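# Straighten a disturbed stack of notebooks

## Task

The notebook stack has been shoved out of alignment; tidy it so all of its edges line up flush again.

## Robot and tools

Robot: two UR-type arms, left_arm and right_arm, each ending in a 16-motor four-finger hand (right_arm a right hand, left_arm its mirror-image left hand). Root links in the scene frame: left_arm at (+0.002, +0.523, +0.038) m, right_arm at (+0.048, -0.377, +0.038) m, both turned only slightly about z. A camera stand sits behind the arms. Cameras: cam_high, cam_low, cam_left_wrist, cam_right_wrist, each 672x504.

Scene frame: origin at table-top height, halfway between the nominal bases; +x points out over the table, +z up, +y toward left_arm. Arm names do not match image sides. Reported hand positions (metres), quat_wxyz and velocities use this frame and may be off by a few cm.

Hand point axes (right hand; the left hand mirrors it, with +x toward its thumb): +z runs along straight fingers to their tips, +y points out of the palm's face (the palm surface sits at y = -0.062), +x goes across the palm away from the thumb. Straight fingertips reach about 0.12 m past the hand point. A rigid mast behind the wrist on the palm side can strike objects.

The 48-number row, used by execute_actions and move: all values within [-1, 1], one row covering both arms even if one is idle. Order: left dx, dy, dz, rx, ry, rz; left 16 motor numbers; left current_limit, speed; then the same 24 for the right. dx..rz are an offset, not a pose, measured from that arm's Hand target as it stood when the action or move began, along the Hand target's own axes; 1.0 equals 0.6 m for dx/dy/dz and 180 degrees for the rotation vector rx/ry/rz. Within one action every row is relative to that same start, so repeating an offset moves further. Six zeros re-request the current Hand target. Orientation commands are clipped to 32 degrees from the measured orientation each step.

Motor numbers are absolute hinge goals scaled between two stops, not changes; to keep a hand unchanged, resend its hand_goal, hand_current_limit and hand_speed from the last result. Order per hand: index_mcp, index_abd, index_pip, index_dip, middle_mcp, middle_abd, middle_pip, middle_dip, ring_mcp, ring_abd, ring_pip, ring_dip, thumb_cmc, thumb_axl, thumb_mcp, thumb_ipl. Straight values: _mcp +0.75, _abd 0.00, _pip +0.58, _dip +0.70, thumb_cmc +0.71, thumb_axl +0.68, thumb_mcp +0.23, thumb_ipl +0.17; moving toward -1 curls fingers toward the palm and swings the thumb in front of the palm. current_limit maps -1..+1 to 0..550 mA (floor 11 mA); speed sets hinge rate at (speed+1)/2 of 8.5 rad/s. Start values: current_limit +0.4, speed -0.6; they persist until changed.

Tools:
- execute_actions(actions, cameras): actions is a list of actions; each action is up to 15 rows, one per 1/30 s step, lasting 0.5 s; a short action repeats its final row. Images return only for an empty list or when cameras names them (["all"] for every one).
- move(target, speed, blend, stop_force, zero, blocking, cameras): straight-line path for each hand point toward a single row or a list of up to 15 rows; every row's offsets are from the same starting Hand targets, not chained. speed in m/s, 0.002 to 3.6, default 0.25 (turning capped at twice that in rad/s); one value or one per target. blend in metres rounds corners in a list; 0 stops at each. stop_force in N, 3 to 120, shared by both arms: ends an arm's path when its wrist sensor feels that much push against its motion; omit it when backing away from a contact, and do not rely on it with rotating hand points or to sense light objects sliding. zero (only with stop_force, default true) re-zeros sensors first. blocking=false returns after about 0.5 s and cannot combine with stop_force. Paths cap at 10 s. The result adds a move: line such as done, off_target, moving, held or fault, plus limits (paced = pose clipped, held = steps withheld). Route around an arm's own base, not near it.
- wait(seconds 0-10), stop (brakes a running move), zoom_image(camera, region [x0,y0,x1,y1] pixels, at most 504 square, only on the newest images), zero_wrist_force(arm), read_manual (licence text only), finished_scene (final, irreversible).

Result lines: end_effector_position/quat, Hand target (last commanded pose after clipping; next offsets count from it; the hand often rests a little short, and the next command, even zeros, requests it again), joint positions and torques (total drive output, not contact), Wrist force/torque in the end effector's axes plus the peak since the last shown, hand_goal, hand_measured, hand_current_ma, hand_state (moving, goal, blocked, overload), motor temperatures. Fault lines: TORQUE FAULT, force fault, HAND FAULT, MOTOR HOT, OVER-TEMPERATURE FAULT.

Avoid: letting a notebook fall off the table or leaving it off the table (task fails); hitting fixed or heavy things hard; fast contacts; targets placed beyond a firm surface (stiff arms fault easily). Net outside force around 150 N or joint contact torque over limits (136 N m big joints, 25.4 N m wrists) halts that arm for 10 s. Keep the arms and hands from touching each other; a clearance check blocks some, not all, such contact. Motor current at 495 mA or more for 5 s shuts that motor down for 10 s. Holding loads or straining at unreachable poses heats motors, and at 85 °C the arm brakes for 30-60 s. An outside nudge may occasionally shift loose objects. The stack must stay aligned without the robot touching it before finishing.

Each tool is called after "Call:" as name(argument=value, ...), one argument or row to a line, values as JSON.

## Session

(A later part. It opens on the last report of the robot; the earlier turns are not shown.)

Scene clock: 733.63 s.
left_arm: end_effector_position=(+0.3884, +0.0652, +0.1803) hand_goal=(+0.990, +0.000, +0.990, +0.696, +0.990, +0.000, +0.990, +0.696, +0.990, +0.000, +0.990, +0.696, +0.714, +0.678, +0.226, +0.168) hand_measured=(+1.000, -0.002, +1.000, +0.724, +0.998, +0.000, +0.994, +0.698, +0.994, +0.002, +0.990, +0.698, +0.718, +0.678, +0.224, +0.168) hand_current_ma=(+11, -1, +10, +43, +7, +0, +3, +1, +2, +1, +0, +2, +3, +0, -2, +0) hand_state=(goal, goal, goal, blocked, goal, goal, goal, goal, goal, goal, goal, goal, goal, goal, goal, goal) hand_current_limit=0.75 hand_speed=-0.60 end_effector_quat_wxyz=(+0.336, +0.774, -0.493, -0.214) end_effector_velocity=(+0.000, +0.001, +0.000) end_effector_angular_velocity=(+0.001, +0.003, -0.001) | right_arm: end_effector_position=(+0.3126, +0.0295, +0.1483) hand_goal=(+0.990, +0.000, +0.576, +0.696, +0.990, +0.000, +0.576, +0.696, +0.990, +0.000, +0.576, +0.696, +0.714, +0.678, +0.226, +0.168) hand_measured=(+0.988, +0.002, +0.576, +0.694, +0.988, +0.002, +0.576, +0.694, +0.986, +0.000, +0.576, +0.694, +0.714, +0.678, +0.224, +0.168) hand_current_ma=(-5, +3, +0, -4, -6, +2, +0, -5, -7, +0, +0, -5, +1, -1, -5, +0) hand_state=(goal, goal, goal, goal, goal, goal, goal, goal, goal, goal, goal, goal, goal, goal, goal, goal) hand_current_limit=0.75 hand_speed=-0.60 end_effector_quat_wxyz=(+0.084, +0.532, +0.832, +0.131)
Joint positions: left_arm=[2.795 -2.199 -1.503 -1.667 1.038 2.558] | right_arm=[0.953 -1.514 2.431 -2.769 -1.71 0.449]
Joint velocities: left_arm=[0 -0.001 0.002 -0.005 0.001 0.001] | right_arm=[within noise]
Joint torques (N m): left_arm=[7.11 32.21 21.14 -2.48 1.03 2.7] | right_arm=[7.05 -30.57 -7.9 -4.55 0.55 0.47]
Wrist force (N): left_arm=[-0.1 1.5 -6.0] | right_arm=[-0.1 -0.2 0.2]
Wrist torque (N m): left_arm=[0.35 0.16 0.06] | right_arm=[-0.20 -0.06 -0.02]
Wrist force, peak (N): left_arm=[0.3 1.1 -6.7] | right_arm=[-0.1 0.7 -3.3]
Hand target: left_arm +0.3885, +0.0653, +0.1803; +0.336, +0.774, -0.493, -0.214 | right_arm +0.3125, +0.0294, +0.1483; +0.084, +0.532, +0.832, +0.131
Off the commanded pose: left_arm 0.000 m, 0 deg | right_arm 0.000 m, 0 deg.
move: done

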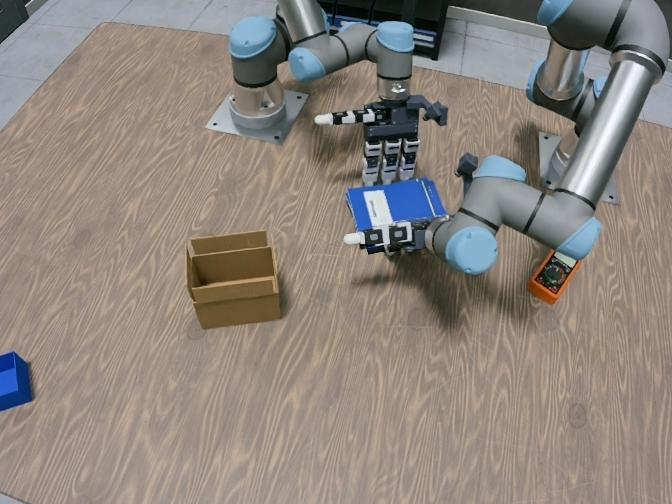

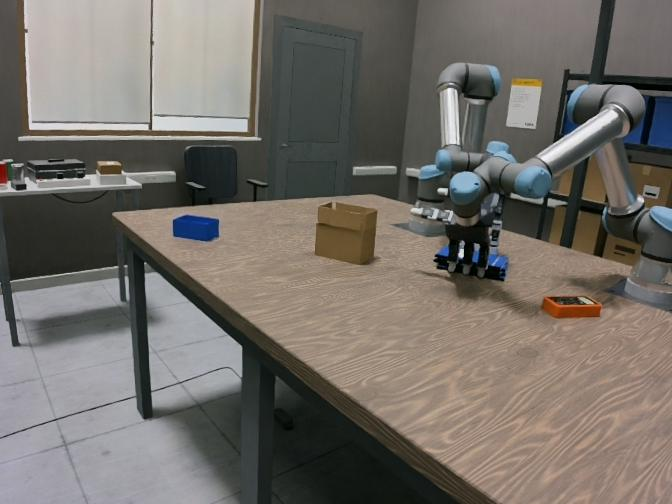

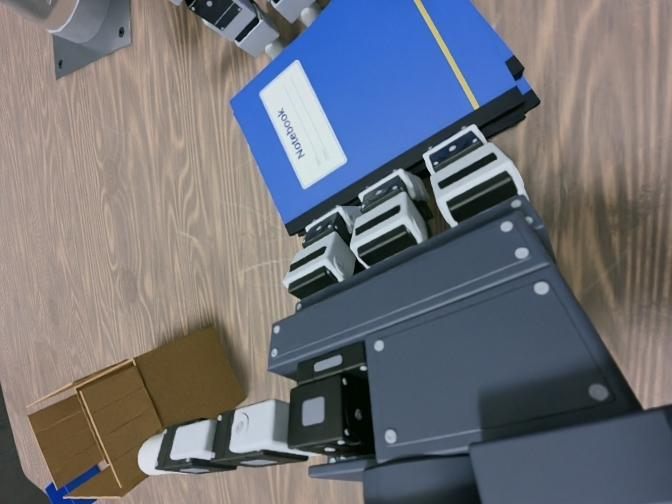

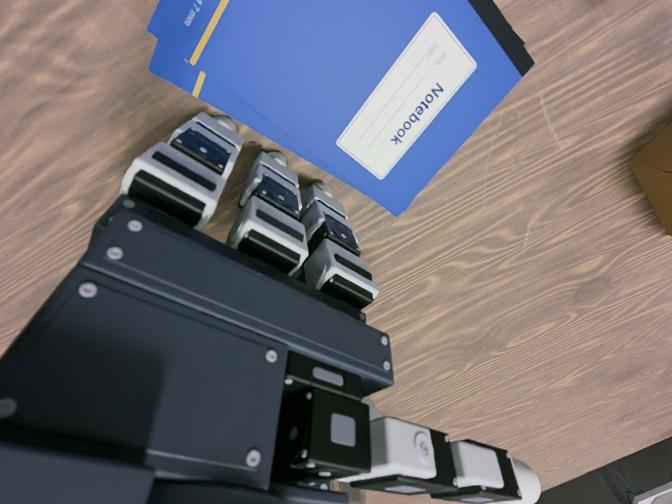

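Call:
move(
  target=[0,0.0057,0.0061,0,0,0,0.99,0,0.99,0.696,0.99,0,0.99,0.696,0.99,0,0.99,0.696,0.714,0.678,0.226,0.168,0.75,-0.6,0,0.019,0.0062,0,0,0,0.99,0,0.576,0.696,0.99,0,0.576,0.696,0.99,0,0.576,0.696,0.714,0.678,0.226,0.168,0.75,-0.6],
  speed=0.03,
)

Call:
move(
  target=[0,0.0057,0.0061,0,0,0,0.99,0,0.99,0.696,0.99,0,0.99,0.696,0.99,0,0.99,0.696,0.714,0.678,0.226,0.168,0.75,-0.6,0,0.0079,0.0026,0,0,0,0.99,0,0.576,0.696,0.99,0,0.576,0.696,0.99,0,0.576,0.696,0.714,0.678,0.226,0.168,0.75,-0.6],
  speed=0.03,
  cameras=["all"],
)

Call:
zoom_image(
  camera="cam_right_wrist",
  region=[120, 0, 560, 240],
)

Scene clock: 740.70 s.
left_arm: end_effector_position=(+0.3839, +0.0632, +0.1803) hand_goal=(+0.990, +0.000, +0.990, +0.696, +0.990, +0.000, +0.990, +0.696, +0.990, +0.000, +0.990, +0.696, +0.714, +0.678, +0.226, +0.168) hand_measured=(+1.000, +0.000, +1.000, +0.770, +1.000, +0.002, +1.000, +0.734, +1.000, -0.002, +1.000, +0.708, +0.718, +0.678, +0.224, +0.168) hand_current_ma=(+12, +0, +10, +187, +11, +0, +10, +69, +10, -1, +9, +13, +3, +0, -2, +0) hand_state=(goal, goal, goal, blocked, goal, goal, goal, blocked, goal, goal, goal, goal, goal, goal, goal, goal) hand_current_limit=0.75 hand_speed=-0.60 end_effector_quat_wxyz=(+0.336, +0.774, -0.493, -0.214) | right_arm: end_effector_position=(+0.3235, +0.0345, +0.1483) hand_goal=(+0.990, +0.000, +0.576, +0.696, +0.990, +0.000, +0.576, +0.696, +0.990, +0.000, +0.576, +0.696, +0.714, +0.678, +0.226, +0.168) hand_measured=(+0.994, +0.002, +0.578, +0.696, +1.000, +0.002, +0.600, +0.704, +1.000, -0.002, +0.628, +0.720, +0.714, +0.678, +0.224, +0.168) hand_current_ma=(+9, +3, +4, -1, +24, +2, +70, +21, +26, -2, +175, +68, +1, -1, -5, +0) hand_state=(goal, goal, goal, goal, goal, goal, blocked, goal, goal, goal, blocked, blocked, goal, goal, goal, goal) hand_current_limit=0.75 hand_speed=-0.60 end_effector_quat_wxyz=(+0.084, +0.532, +0.832, +0.131)
Joint positions: left_arm=[2.789 -2.193 -1.514 -1.659 1.035 2.553] | right_arm=[0.938 -1.494 2.41 -2.769 -1.705 0.435]
Joint torques (N m): left_arm=[-17.59 23.05 9.53 -2 -2.86 -1.12] | right_arm=[5.32 -31.41 -6.74 -5.38 -1.1 1.36]
Wrist force (N): left_arm=[-0.2 1.6 -26.4] | right_arm=[0.0 -5.6 -9.1]
Wrist torque (N m): left_arm=[3.28 -0.17 0.05] | right_arm=[1.22 0.44 -0.27]
Wrist force, peak (N): left_arm=[-0.1 1.7 -26.4] | right_arm=[-0.4 -6.1 -9.4]
Hand target: left_arm +0.3839, +0.0632, +0.1803; +0.336, +0.774, -0.493, -0.214 | right_arm +0.3234, +0.0344, +0.1483; +0.084, +0.532, +0.832, +0.131
Off the commanded pose: left_arm 0.000 m, 0 deg | right_arm 0.000 m, 0 deg.
move: done

Scene clock: 741.40 s.
left_arm: end_effector_position=(+0.3793, +0.0611, +0.1803) hand_goal=(+0.990, +0.000, +0.990, +0.696, +0.990, +0.000, +0.990, +0.696, +0.990, +0.000, +0.990, +0.696, +0.714, +0.678, +0.226, +0.168) hand_measured=(+1.002, +0.004, +1.000, +0.800, +1.000, +0.006, +1.000, +0.766, +1.000, +0.002, +1.000, +0.740, +0.718, +0.678, +0.224, +0.168) hand_current_ma=(+13, +2, +11, +307, +12, +4, +11, +168, +11, +1, +10, +89, +4, +0, -2, +0) hand_state=(goal, goal, goal, blocked, goal, goal, goal, blocked, goal, goal, goal, blocked, goal, goal, goal, goal) hand_current_limit=0.75 hand_speed=-0.60 end_effector_quat_wxyz=(+0.336, +0.774, -0.493, -0.214) | right_arm: end_effector_position=(+0.3280, +0.0366, +0.1483) hand_goal=(+0.990, +0.000, +0.576, +0.696, +0.990, +0.000, +0.576, +0.696, +0.990, +0.000, +0.576, +0.696, +0.714, +0.678, +0.226, +0.168) hand_measured=(+1.000, +0.002, +0.592, +0.700, +1.000, +0.000, +0.620, +0.712, +1.000, -0.002, +0.646, +0.728, +0.714, +0.678, +0.224, +0.168) hand_current_ma=(+23, +2, +42, +10, +25, +0, +143, +46, +27, -4, +254, +99, +1, -1, -5, +0) hand_state=(goal, goal, goal, goal, goal, goal, blocked, goal, goal, goal, blocked, blocked, goal, goal, goal, goal) hand_current_limit=0.75 hand_speed=-0.60 end_effector_quat_wxyz=(+0.084, +0.532, +0.832, +0.131)
Joint positions: left_arm=[2.784 -2.187 -1.525 -1.652 1.032 2.548] | right_arm=[0.932 -1.486 2.401 -2.769 -1.704 0.429]
Joint torques (N m): left_arm=[-19.36 22.75 2.67 -2.67 -3.21 -1.62] | right_arm=[-3.21 -16.84 -19.97 -4.4 0.29 -1.61]
Wrist force (N): left_arm=[1.0 1.7 -37.2] | right_arm=[-0.4 -6.8 -10.3]
Wrist torque (N m): left_arm=[4.97 -0.46 0.27] | right_arm=[1.43 0.33 -0.30]
Wrist force, peak (N): left_arm=[-0.3 -0.2 -39.9] | right_arm=[-0.6 -8.8 -16.4]
Hand target: left_arm +0.3794, +0.0611, +0.1803; +0.336, +0.774, -0.493, -0.214 | right_arm +0.3279, +0.0365, +0.1483; +0.084, +0.532, +0.832, +0.131
Off the commanded pose: left_arm 0.000 m, 0 deg | right_arm 0.000 m, 0 deg.
move: done

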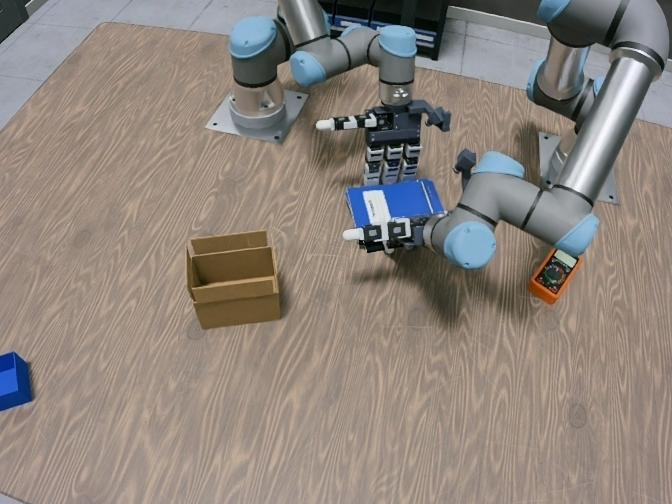

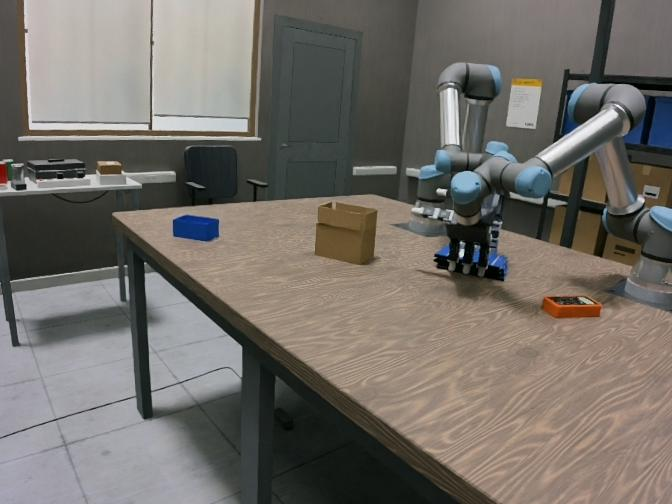

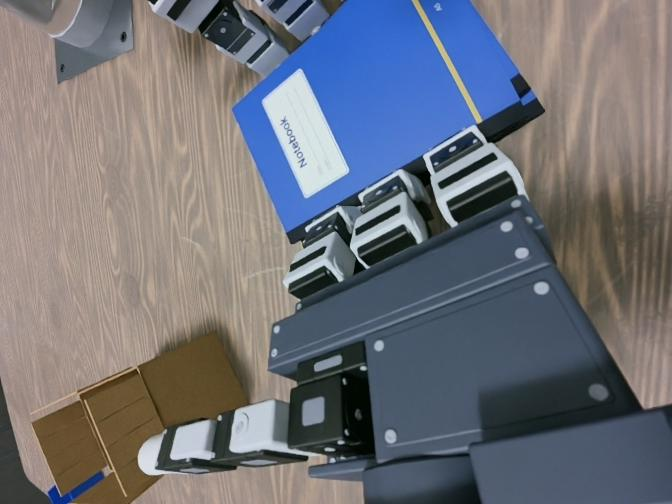

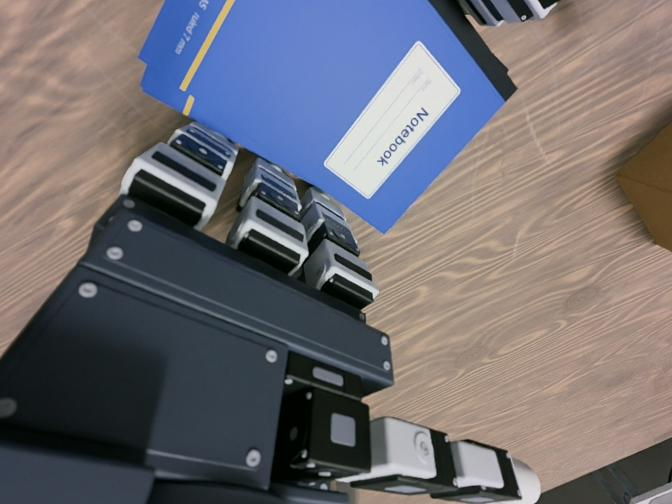

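Scaled by 1.145 from the camera's 672x504 image, which has a finer 960x720 frame.

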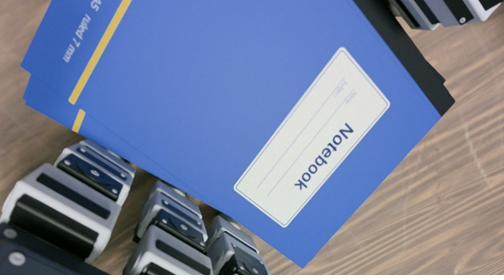

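Call:
move(
  target=[0,0.0018,-0.0017,0,0,0,0.99,0,0.99,0.696,0.99,0,0.99,0.696,0.99,0,0.99,0.696,0.714,0.678,0.226,0.168,0.75,-0.6,0,0.0008,-0.0024,0,0,0,0.99,0,0.576,0.696,0.99,0,0.576,0.696,0.99,0,0.576,0.696,0.714,0.678,0.226,0.168,0.75,-0.6],
  speed=0.03,
)

Scene clock: 753.77 s.
left_arm: end_effector_position=(+0.3794, +0.0611, +0.1817) hand_goal=(+0.990, +0.000, +0.990, +0.696, +0.990, +0.000, +0.990, +0.696, +0.990, +0.000, +0.990, +0.696, +0.714, +0.678, +0.226, +0.168) hand_measured=(+1.000, +0.008, +1.000, +0.734, +1.000, +0.008, +1.000, +0.712, +1.000, +0.002, +1.000, +0.718, +0.718, +0.678, +0.224, +0.168) hand_current_ma=(+11, +5, +10, +70, +11, +5, +10, +19, +11, +1, +10, +32, +4, +0, -2, +0) hand_state=(goal, goal, goal, blocked, goal, goal, goal, goal, goal, goal, goal, blocked, goal, goal, goal, goal) hand_current_limit=0.75 hand_speed=-0.60 end_effector_quat_wxyz=(+0.336, +0.774, -0.493, -0.214) | right_arm: end_effector_position=(+0.3279, +0.0365, +0.1498) hand_goal=(+0.990, +0.000, +0.576, +0.696, +0.990, +0.000, +0.576, +0.696, +0.990, +0.000, +0.576, +0.696, +0.714, +0.678, +0.226, +0.168) hand_measured=(+0.994, +0.002, +0.582, +0.700, +1.000, +0.000, +0.596, +0.710, +1.000, -0.002, +0.618, +0.724, +0.714, +0.678, +0.224, +0.168) hand_current_ma=(+9, +1, +12, +9, +25, +0, +57, +34, +26, -5, +139, +82, +1, -1, -5, +0) hand_state=(goal, goal, goal, goal, goal, goal, blocked, goal, goal, goal, blocked, blocked, goal, goal, goal, goal) hand_current_limit=0.75 hand_speed=-0.60 end_effector_quat_wxyz=(+0.084, +0.532, +0.832, +0.131)
Joint positions: left_arm=[2.784 -2.185 -1.523 -1.655 1.032 2.548] | right_arm=[0.932 -1.49 2.4 -2.764 -1.704 0.429]
Joint torques (N m): left_arm=[-7.01 48.5 24.24 -1.95 0.25 2.62] | right_arm=[2.95 -29.7 -28.88 -3.91 -2.02 1.71]
Wrist force (N): left_arm=[0.8 -4.9 0.9] | right_arm=[-0.3 -4.0 1.4]
Wrist torque (N m): left_arm=[-0.13 0.07 0.25] | right_arm=[-0.19 -0.10 -0.21]
Wrist force, peak (N): left_arm=[1.1 2.3 -38.5] | right_arm=[-0.4 -7.1 -10.2]
Hand target: left_arm +0.3794, +0.0611, +0.1817; +0.336, +0.774, -0.493, -0.214 | right_arm +0.3279, +0.0365, +0.1498; +0.084, +0.532, +0.832, +0.131
Off the commanded pose: left_arm 0.000 m, 0 deg | right_arm 0.000 m, 0 deg.
move: done

Call:
move(
  target=[0,0.0054,0.0041,0,0,0,0.99,0,0.99,0.696,0.99,0,0.99,0.696,0.99,0,0.99,0.696,0.714,0.678,0.226,0.168,0.75,-0.6,0,0.0067,0.0009,0,0,0,0.99,0,0.576,0.696,0.99,0,0.576,0.696,0.99,0,0.576,0.696,0.714,0.678,0.226,0.168,0.75,-0.6],
  speed=0.03,
)

Call:
move(
  target=[0,0.0054,0.0041,0,0,0,0.99,0,0.99,0.696,0.99,0,0.99,0.696,0.99,0,0.99,0.696,0.714,0.678,0.226,0.168,0.75,-0.6,0,0.0067,0.0009,0,0,0,0.99,0,0.576,0.696,0.99,0,0.576,0.696,0.99,0,0.576,0.696,0.714,0.678,0.226,0.168,0.75,-0.6],
  speed=0.03,
  cameras=["all"],
)

Call:
zoom_image(
  camera="cam_right_wrist",
  region=[120, 0, 560, 240],
)

Call:
zoom_image(
  camera="cam_left_wrist",
  region=[220, 0, 560, 260],
)

Scene clock: 767.50 s.
left_arm: end_effector_position=(+0.3757, +0.0594, +0.1825) hand_goal=(+0.990, +0.000, +0.990, +0.696, +0.990, +0.000, +0.990, +0.696, +0.990, +0.000, +0.990, +0.696, +0.714, +0.678, +0.226, +0.168) hand_measured=(+1.000, +0.038, +1.000, +0.736, +1.000, +0.006, +1.000, +0.714, +1.000, -0.006, +1.000, +0.710, +0.718, +0.678, +0.224, +0.168) hand_current_ma=(+12, +56, +10, +76, +11, +5, +10, +25, +11, -3, +10, +18, +4, +0, -2, +0) hand_state=(goal, blocked, goal, blocked, goal, goal, goal, goal, goal, goal, goal, goal, goal, goal, goal, goal) hand_current_limit=0.75 hand_speed=-0.60 end_effector_quat_wxyz=(+0.336, +0.774, -0.493, -0.214) | right_arm: end_effector_position=(+0.3316, +0.0382, +0.1505) hand_goal=(+0.990, +0.000, +0.576, +0.696, +0.990, +0.000, +0.576, +0.696, +0.990, +0.000, +0.576, +0.696, +0.714, +0.678, +0.226, +0.168) hand_measured=(+1.000, +0.012, +0.610, +0.704, +1.000, -0.010, +0.616, +0.710, +1.000, -0.028, +0.628, +0.724, +0.714, +0.678, +0.224, +0.168) hand_current_ma=(+24, +28, +103, +17, +25, -21, +127, +36, +26, -70, +176, +81, +1, -1, -5, +0) hand_state=(goal, goal, blocked, goal, goal, goal, blocked, goal, goal, blocked, blocked, blocked, goal, goal, goal, goal) hand_current_limit=0.75 hand_speed=-0.60 end_effector_quat_wxyz=(+0.084, +0.532, +0.832, +0.131)
Joint positions: left_arm=[2.78 -2.18 -1.531 -1.65 1.029 2.544] | right_arm=[0.928 -1.485 2.392 -2.761 -1.703 0.425]
Joint torques (N m): left_arm=[-15.03 37.1 14.9 -1.63 -4.05 -1.03] | right_arm=[-6.23 -19.73 -25.68 -6.77 -1.22 -1.26]
Wrist force (N): left_arm=[2.7 -12.4 -6.8] | right_arm=[1.2 -14.3 -2.0]
Wrist torque (N m): left_arm=[1.35 0.18 0.45] | right_arm=[0.83 0.04 -0.32]
Wrist force, peak (N): left_arm=[2.8 -12.9 -6.5] | right_arm=[1.3 -14.6 -2.2]
Hand target: left_arm +0.3758, +0.0594, +0.1824; +0.336, +0.774, -0.493, -0.214 | right_arm +0.3315, +0.0382, +0.1505; +0.084, +0.532, +0.832, +0.131
Off the commanded pose: left_arm 0.000 m, 0 deg | right_arm 0.000 m, 0 deg.
move: done

Scene clock: 768.27 s.
left_arm: end_effector_position=(+0.3721, +0.0577, +0.1831) hand_goal=(+0.990, +0.000, +0.990, +0.696, +0.990, +0.000, +0.990, +0.696, +0.990, +0.000, +0.990, +0.696, +0.714, +0.678, +0.226, +0.168) hand_measured=(+1.002, +0.044, +1.000, +0.762, +1.000, +0.004, +1.000, +0.740, +1.000, -0.010, +1.000, +0.732, +0.718, +0.678, +0.224, +0.168) hand_current_ma=(+14, +70, +11, +158, +12, +2, +10, +89, +12, -8, +10, +65, +4, +0, -2, +0) hand_state=(goal, blocked, goal, blocked, goal, goal, goal, blocked, goal, goal, goal, blocked, goal, goal, goal, goal) hand_current_limit=0.75 hand_speed=-0.60 end_effector_quat_wxyz=(+0.336, +0.774, -0.493, -0.214) | right_arm: end_effector_position=(+0.3352, +0.0399, +0.1512) hand_goal=(+0.990, +0.000, +0.576, +0.696, +0.990, +0.000, +0.576, +0.696, +0.990, +0.000, +0.576, +0.696, +0.714, +0.678, +0.226, +0.168) hand_measured=(+1.000, +0.018, +0.674, +0.716, +1.000, -0.012, +0.678, +0.726, +1.000, -0.032, +0.678, +0.746, +0.714, +0.678, +0.224, +0.168) hand_current_ma=(+28, +42, +382, +57, +28, -27, +395, +92, +29, -86, +397, +170, +1, -1, -5, +0) hand_state=(goal, goal, blocked, blocked, goal, goal, blocked, blocked, goal, blocked, blocked, blocked, goal, goal, goal, goal) hand_current_limit=0.75 hand_speed=-0.60 end_effector_quat_wxyz=(+0.084, +0.532, +0.832, +0.131)
Joint positions: left_arm=[2.775 -2.174 -1.539 -1.646 1.027 2.54] | right_arm=[0.923 -1.481 2.383 -2.758 -1.701 0.42]
Joint torques (N m): left_arm=[-25.74 35.5 8.21 -6.37 -6.73 -0.99] | right_arm=[-12.84 -21.81 -35.75 -12.04 -3.56 -1.1]
Wrist force (N): left_arm=[2.5 -26.9 -20.3] | right_arm=[1.0 -33.7 -10.1]
Wrist torque (N m): left_arm=[4.03 -0.20 0.72] | right_arm=[2.76 0.09 -0.84]
Wrist force, peak (N): left_arm=[2.6 -27.2 -20.2] | right_arm=[0.9 -34.0 -10.4]
Hand target: left_arm +0.3721, +0.0577, +0.1831; +0.336, +0.774, -0.493, -0.214 | right_arm +0.3351, +0.0399, +0.1512; +0.084, +0.532, +0.832, +0.131
Off the commanded pose: left_arm 0.000 m, 0 deg | right_arm 0.000 m, 0 deg.
move: done

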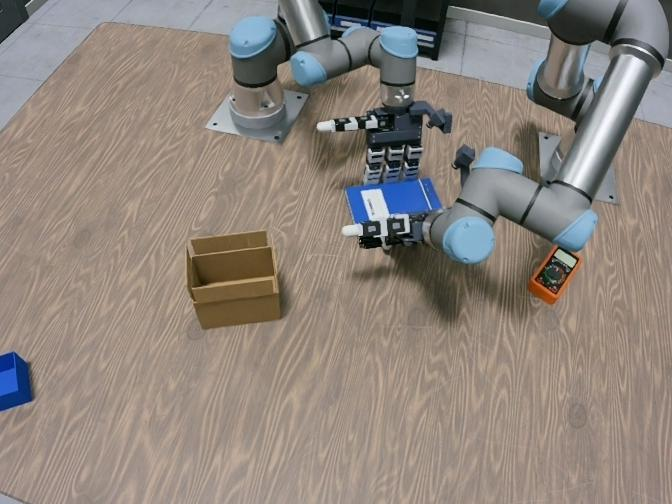

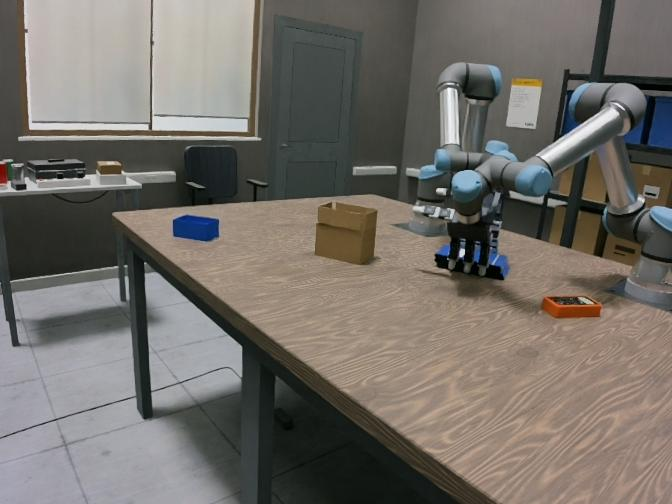

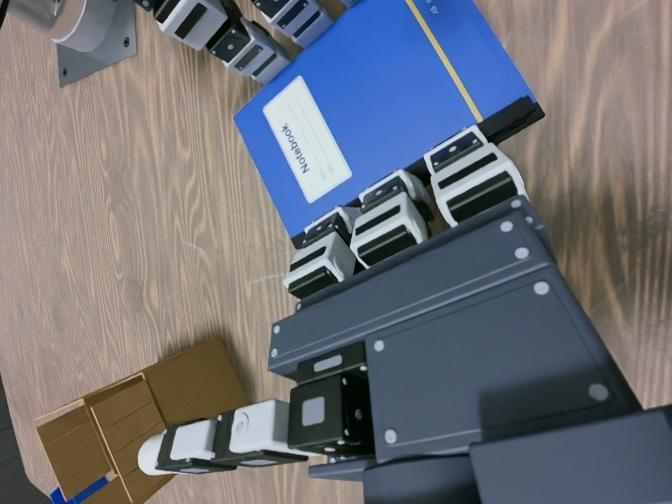

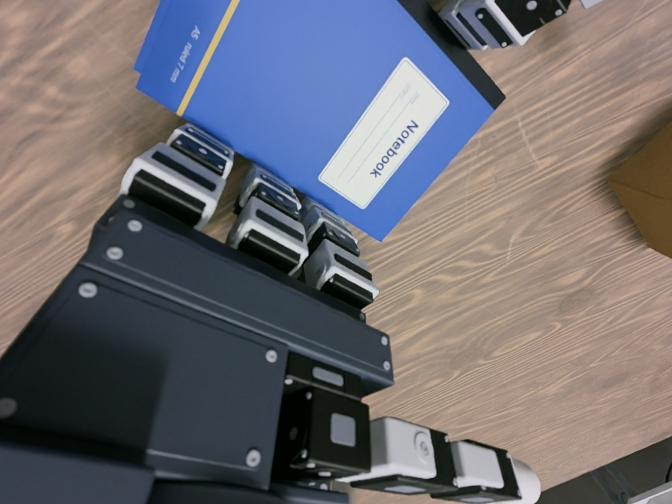

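Scaled by 1.145 from the camera's 672x504 image, which has a finer 960x720 frame.

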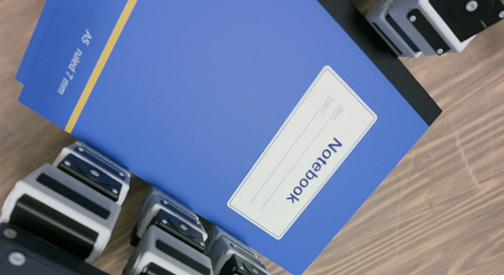

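Scaled by 1.482 from the camera's 672x504 image, which has a finer 960x720 frame.

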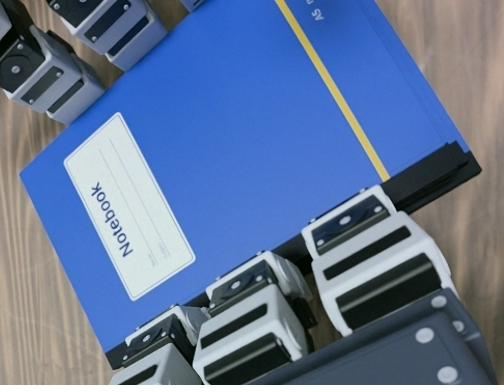

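Call:
move(
  target=[
    [0,0.0012,-0.0011,0,0,0,0.99,0,0.99,0.696,0.99,0,0.99,0.696,0.99,0,0.99,0.696,0.714,0.678,0.226,0.168,0.75,-0.6,0,0.0005,-0.0016,0,0,0,0.99,0,0.576,0.696,0.99,0,0.576,0.696,0.99,0,0.576,0.696,0.714,0.678,0.226,0.168,0.75,-0.6],
    [0,-0.0341,-0.0366,0,0,0,0.99,0,0.99,0.696,0.99,0,0.99,0.696,0.99,0,0.99,0.696,0.714,0.678,0.226,0.168,0.75,-0.6,0,-0.0476,-0.0155,0,0,0,0.99,0,0.576,0.696,0.99,0,0.576,0.696,0.99,0,0.576,0.696,0.714,0.678,0.226,0.168,0.75,-0.6],
    [0,0.0082,-0.2355,0,0,0,0.99,0,0.99,0.696,0.99,0,0.99,0.696,0.99,0,0.99,0.696,0.714,0.678,0.226,0.168,0.75,-0.6,0,-0.0025,-0.3162,0,0,0,0.99,0,0.576,0.696,0.99,0,0.576,0.696,0.99,0,0.576,0.696,0.714,0.678,0.226,0.168,0.75,-0.6],
  ],
  speed=[0.03,0.04,0.15],
  cameras=["all"],
)

Call:
zoom_image(
  camera="cam_high",
  region=[330, 160, 480, 260],
)

Call:
zoom_image(
  camera="cam_right_wrist",
  region=[120, 0, 560, 240],
)

Call:
zoom_image(
  camera="cam_left_wrist",
  region=[180, 0, 560, 260],
)

Scene clock: 797.63 s.
left_arm: end_effector_position=(+0.4627, +0.1000, +0.2831) hand_goal=(+0.990, +0.000, +0.990, +0.696, +0.990, +0.000, +0.990, +0.696, +0.990, +0.000, +0.990, +0.696, +0.714, +0.678, +0.226, +0.168) hand_measured=(+0.998, +0.002, +0.992, +0.700, +0.998, +0.000, +0.992, +0.698, +0.998, -0.002, +0.992, +0.700, +0.718, +0.678, +0.224, +0.168) hand_current_ma=(+8, +1, +1, +2, +7, +0, +1, +2, +7, -1, +1, +2, +4, +0, -2, +0) hand_state=(goal, goal, goal, goal, goal, goal, goal, goal, goal, goal, goal, goal, goal, goal, goal, goal) hand_current_limit=0.75 hand_speed=-0.60 end_effector_quat_wxyz=(+0.336, +0.774, -0.493, -0.214) | right_arm: end_effector_position=(+0.2809, +0.0148, +0.3314) hand_goal=(+0.990, +0.000, +0.576, +0.696, +0.990, +0.000, +0.576, +0.696, +0.990, +0.000, +0.576, +0.696, +0.714, +0.678, +0.226, +0.168) hand_measured=(+0.990, +0.002, +0.578, +0.698, +0.992, -0.004, +0.578, +0.700, +0.992, -0.002, +0.578, +0.698, +0.714, +0.678, +0.224, +0.168) hand_current_ma=(+1, +4, +5, +5, +2, -5, +5, +6, +2, -5, +4, +6, +1, -1, -5, +0) hand_state=(goal, goal, goal, goal, goal, goal, goal, goal, goal, goal, goal, goal, goal, goal, goal, goal) hand_current_limit=0.75 hand_speed=-0.60 end_effector_quat_wxyz=(+0.084, +0.532, +0.832, +0.131)
Joint positions: left_arm=[2.874 -2.215 -1.182 -2.007 1.088 2.629] | right_arm=[1 -1.906 2.177 -2.116 -1.723 0.495]
Joint torques (N m): left_arm=[-12.72 51.51 23.38 3.1 -1.87 -2.33] | right_arm=[-8.18 0.47 -20.3 -2.19 0.86 -2.41]
Wrist force (N): left_arm=[1.5 -1.9 2.4] | right_arm=[-1.6 -0.9 0.8]
Wrist torque (N m): left_arm=[-0.81 -0.04 0.13] | right_arm=[-0.33 0.14 -0.30]
Wrist force, peak (N): left_arm=[2.5 -27.3 -20.2] | right_arm=[1.0 -34.2 -10.3]
Hand target: left_arm +0.4627, +0.0999, +0.2832; +0.336, +0.774, -0.493, -0.214 | right_arm +0.2810, +0.0147, +0.3313; +0.084, +0.532, +0.832, +0.131
Off the commanded pose: left_arm 0.000 m, 0 deg | right_arm 0.000 m, 0 deg.
move: done

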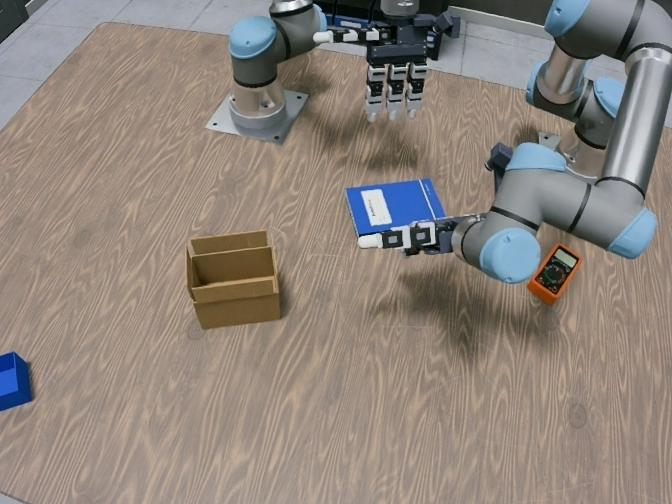

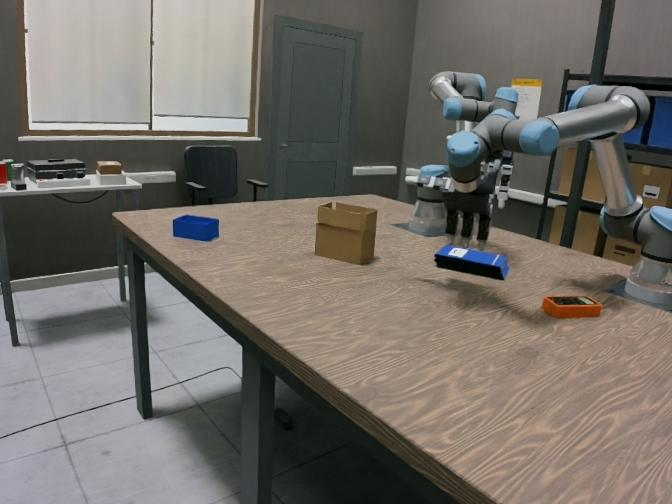

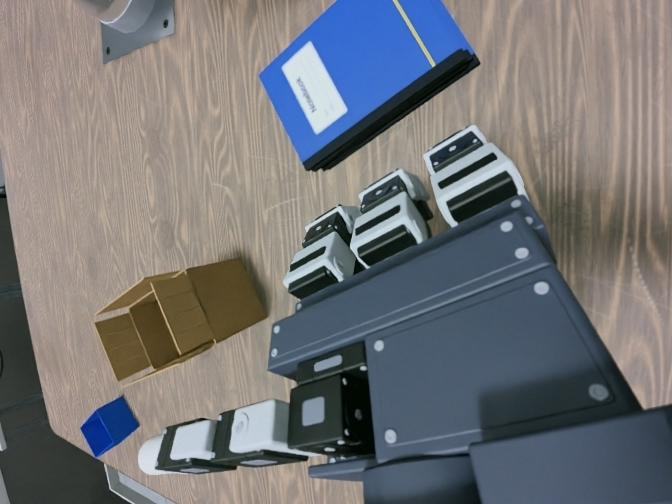

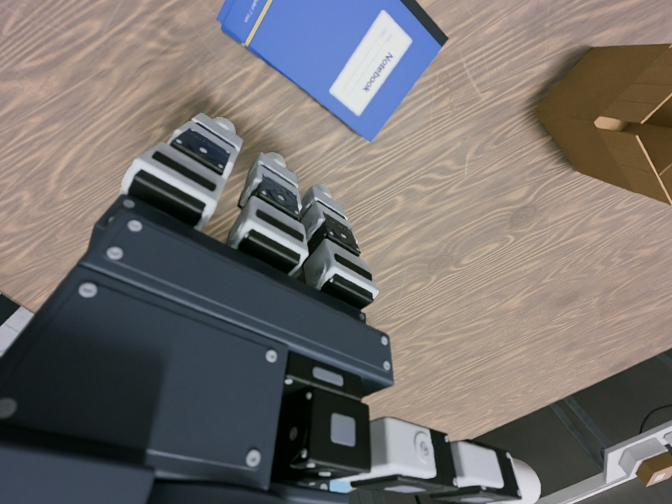

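Scaled by 3.360 from the camera's 672x504 image, which has a finer 960x720 frame.

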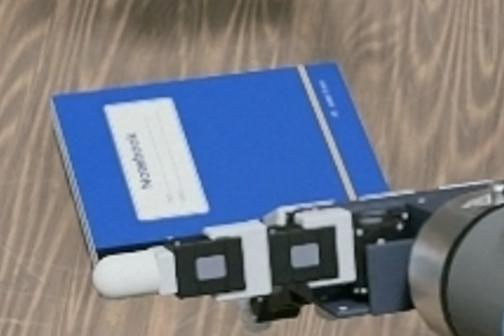

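Scaled by 1.145 from the camera's 672x504 image, which has a finer 960x720 frame.

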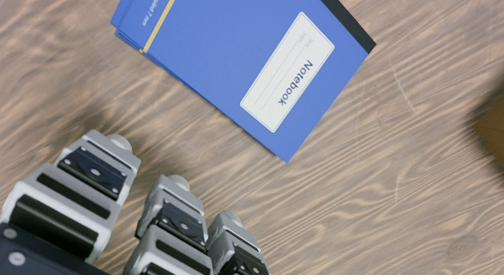

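Scaled by 1.326 from the camera's 672x504 image, which has a finer 960x720 frame.

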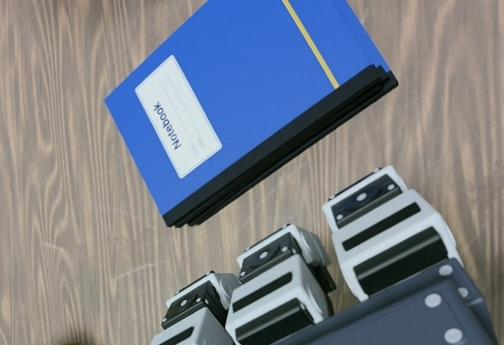

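Call:
move(
  target=[
    [0,0,0,0,0,0,0.99,0,0.99,0.696,0.99,0,0.99,0.696,0.99,0,0.99,0.696,0.714,0.678,0.226,0.168,0.75,-0.6,0,0.0464,-0.1427,0,0,0,0.99,0,0.576,0.696,0.99,0,0.576,0.696,0.99,0,0.576,0.696,0.714,0.678,0.226,0.168,0.75,-0.6],
    [0,0,0,0,0,0,0.99,0,0.99,0.696,0.99,0,0.99,0.696,0.99,0,0.99,0.696,0.714,0.678,0.226,0.168,0.75,-0.6,-0.2702,0.1612,-0.068,-0.1263,0.2710,-0.4255,0.99,0,0.99,0.696,0.99,0,0.99,0.696,0.99,0,0.99,0.696,0.714,0.678,0.226,0.168,0.75,-0.6],
  ],
  speed=[0.15,0.3],
  cameras=["all"],
)

Scene clock: 814.50 s.
left_arm: end_effector_position=(+0.4627, +0.0999, +0.2832) hand_goal=(+0.990, +0.000, +0.990, +0.696, +0.990, +0.000, +0.990, +0.696, +0.990, +0.000, +0.990, +0.696, +0.714, +0.678, +0.226, +0.168) hand_measured=(+0.998, +0.002, +0.992, +0.700, +0.998, +0.000, +0.992, +0.698, +0.998, -0.002, +0.992, +0.700, +0.718, +0.678, +0.224, +0.168) hand_current_ma=(+8, +1, +1, +2, +7, +0, +1, +2, +7, -1, +1, +2, +4, +0, -2, +0) hand_state=(goal, goal, goal, goal, goal, goal, goal, goal, goal, goal, goal, goal, goal, goal, goal, goal) hand_current_limit=0.75 hand_speed=-0.60 end_effector_quat_wxyz=(+0.336, +0.774, -0.493, -0.214) | right_arm: end_effector_position=(+0.4211, -0.0991, +0.3998) hand_goal=(+0.990, +0.000, +0.990, +0.696, +0.990, +0.000, +0.990, +0.696, +0.990, +0.000, +0.990, +0.696, +0.714, +0.678, +0.226, +0.168) hand_measured=(+0.992, +0.002, +0.986, +0.698, +0.992, -0.002, +0.986, +0.700, +0.992, -0.002, +0.988, +0.698, +0.718, +0.678, +0.224, +0.168) hand_current_ma=(+2, +4, -7, +5, +3, -4, -7, +6, +4, -4, -5, +6, +10, -1, -5, +0) hand_state=(goal, goal, goal, goal, goal, goal, goal, goal, goal, goal, goal, goal, goal, goal, goal, goal) hand_current_limit=0.75 hand_speed=-0.60 end_effector_quat_wxyz=(-0.086, -0.197, +0.896, +0.389)
Joint positions: left_arm=[2.874 -2.215 -1.182 -2.007 1.088 2.629] | right_arm=[-0.106 -1.66 1.86 -1.231 -0.919 -2.348]
Joint torques (N m): left_arm=[-11.23 51.28 22.42 -0.18 -2.52 -2.46] | right_arm=[-5.83 -8.42 -25.39 -0.28 2.86 -2.7]
Wrist force (N): left_arm=[1.3 -1.9 2.4] | right_arm=[-0.9 -0.6 0.7]
Wrist torque (N m): left_arm=[-0.81 -0.02 0.11] | right_arm=[-0.20 0.10 -0.21]
Wrist force, peak (N): left_arm=[1.4 -1.8 2.5] | right_arm=[-1.4 -1.5 2.4]
Hand target: left_arm +0.4627, +0.0999, +0.2832; +0.336, +0.774, -0.493, -0.214 | right_arm +0.4211, -0.0991, +0.3998; -0.086, -0.197, +0.896, +0.389
Off the commanded pose: left_arm 0.000 m, 0 deg | right_arm 0.000 m, 0 deg.
move: done

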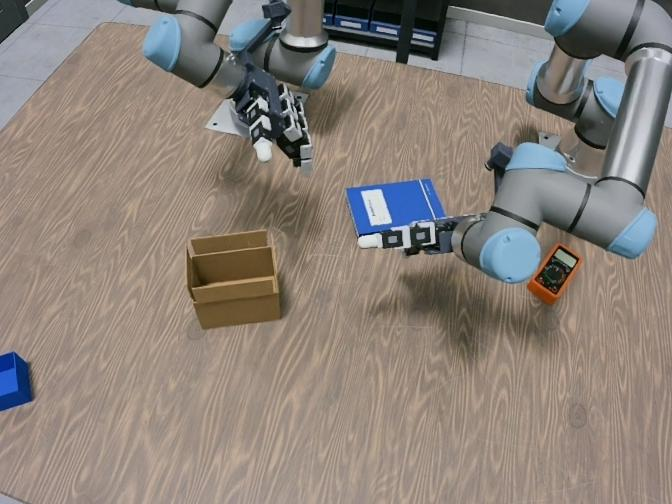

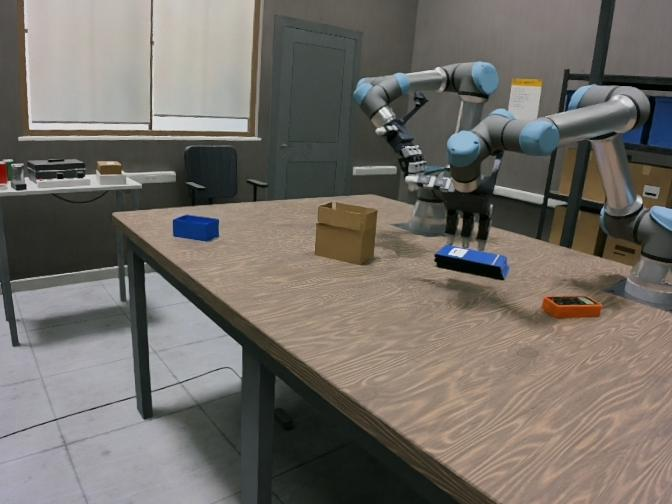

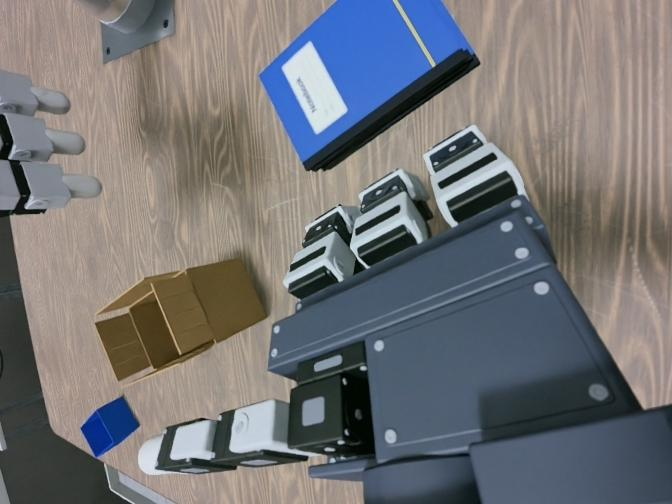

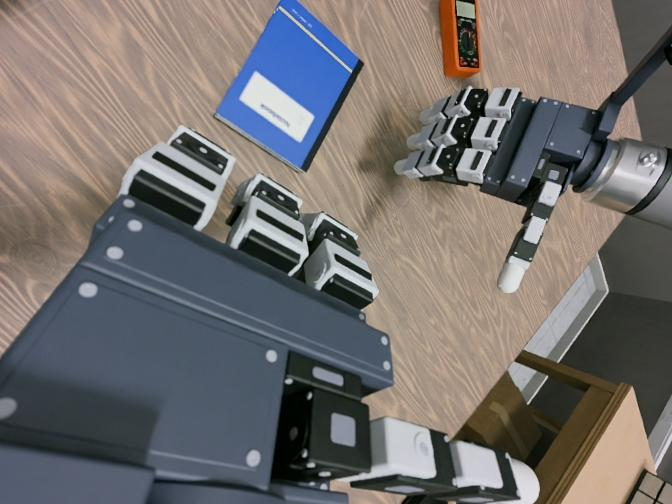

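Call:
move(
  target=[-0.1958,0.134,0.1515,0.1263,0.2710,-0.4255,0.99,0,0.576,0.696,0.99,0,0.576,0.696,0.99,0,0.576,0.696,0.714,0.678,0.226,0.168,0.75,-0.6,0,0,0,0,0,0,0.99,0,0.99,0.696,0.99,0,0.99,0.696,0.99,0,0.99,0.696,0.714,0.678,0.226,0.168,0.75,-0.6],
  speed=0.3,
  cameras=["all"],
)

Call:
zoom_image(
  camera="cam_high",
  region=[330, 160, 480, 260],
)

Scene clock: 826.77 s.
left_arm: end_effector_position=(+0.3031, +0.1551, +0.2799) hand_goal=(+0.990, +0.000, +0.576, +0.696, +0.990, +0.000, +0.576, +0.696, +0.990, +0.000, +0.576, +0.696, +0.714, +0.678, +0.226, +0.168) hand_measured=(+0.992, +0.002, +0.578, +0.700, +0.992, +0.000, +0.578, +0.698, +0.992, -0.002, +0.578, +0.700, +0.718, +0.678, +0.224, +0.168) hand_current_ma=(+1, +1, +1, +2, +1, +0, +1, +2, +1, -1, +1, +2, +4, +0, -2, +0) hand_state=(goal, goal, goal, goal, goal, goal, goal, goal, goal, goal, goal, goal, goal, goal, goal, goal) hand_current_limit=0.75 hand_speed=-0.60 end_effector_quat_wxyz=(+0.152, +0.964, +0.214, +0.034) | right_arm: end_effector_position=(+0.4211, -0.0991, +0.3998) hand_goal=(+0.990, +0.000, +0.990, +0.696, +0.990, +0.000, +0.990, +0.696, +0.990, +0.000, +0.990, +0.696, +0.714, +0.678, +0.226, +0.168) hand_measured=(+0.992, +0.002, +0.986, +0.698, +0.992, -0.002, +0.986, +0.700, +0.992, -0.002, +0.988, +0.698, +0.718, +0.678, +0.224, +0.168) hand_current_ma=(+2, +4, -7, +5, +3, -4, -7, +6, +4, -4, -5, +6, +10, -1, -5, +0) hand_state=(goal, goal, goal, goal, goal, goal, goal, goal, goal, goal, goal, goal, goal, goal, goal, goal) hand_current_limit=0.75 hand_speed=-0.60 end_effector_quat_wxyz=(-0.086, -0.197, +0.896, +0.389)
Joint positions: left_arm=[2.715 -1.164 -2.348 -0.961 1.366 0.698] | right_arm=[-0.106 -1.66 1.86 -1.231 -0.919 -2.348]
Joint torques (N m): left_arm=[3.63 4.69 29.29 0.41 -1.27 -1.96] | right_arm=[-8.05 -7.04 -34.23 -0.35 2.61 -2.74]
Wrist force (N): left_arm=[0.5 -1.7 1.7] | right_arm=[-1.0 -0.7 0.5]
Wrist torque (N m): left_arm=[-0.58 0.00 0.03] | right_arm=[-0.19 0.12 -0.22]
Wrist force, peak (N): left_arm=[2.3 -2.3 2.3] | right_arm=[-1.2 -0.9 0.6]
Hand target: left_arm +0.3031, +0.1551, +0.2800; +0.152, +0.964, +0.214, +0.034 | right_arm +0.4211, -0.0991, +0.3998; -0.086, -0.197, +0.896, +0.389
Off the commanded pose: left_arm 0.000 m, 0 deg | right_arm 0.000 m, 0 deg.
move: done

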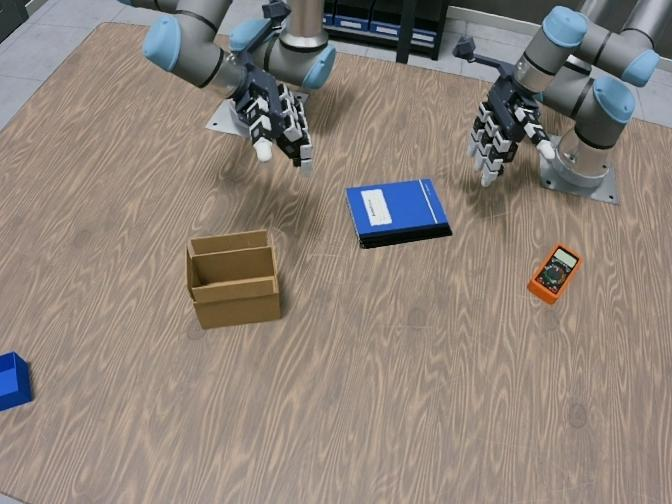

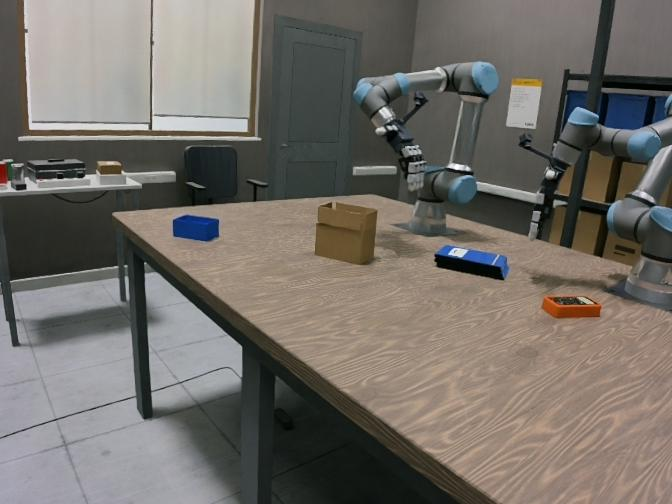

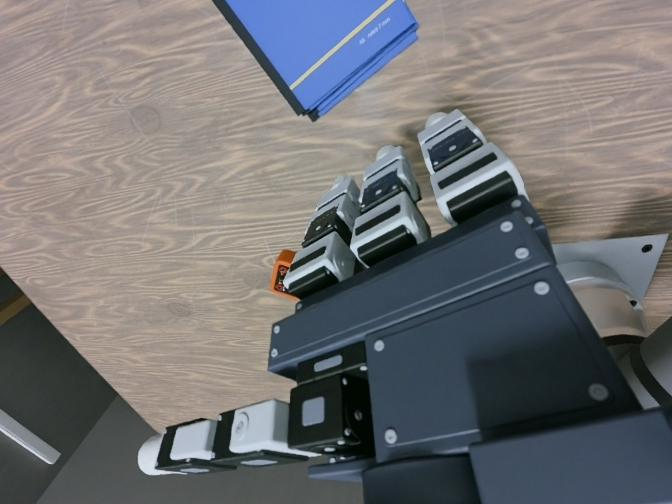

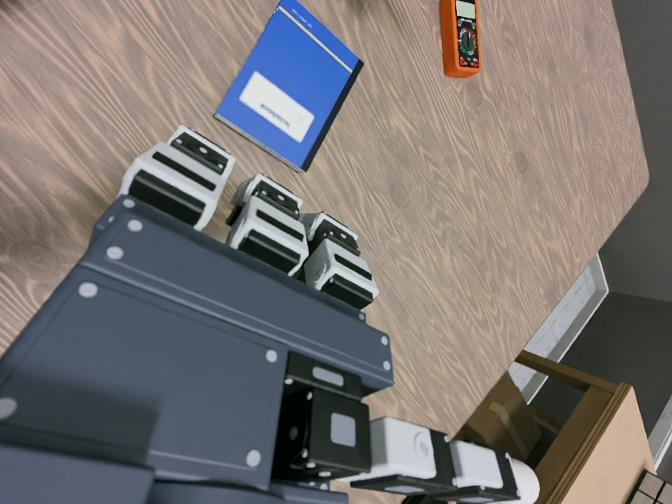

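Scaled by 3.360 from the camera's 672x504 image, which has a finer 960x720 frame.

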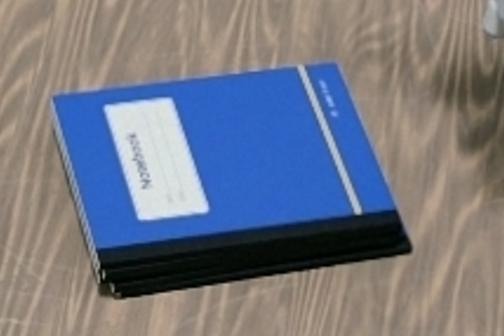

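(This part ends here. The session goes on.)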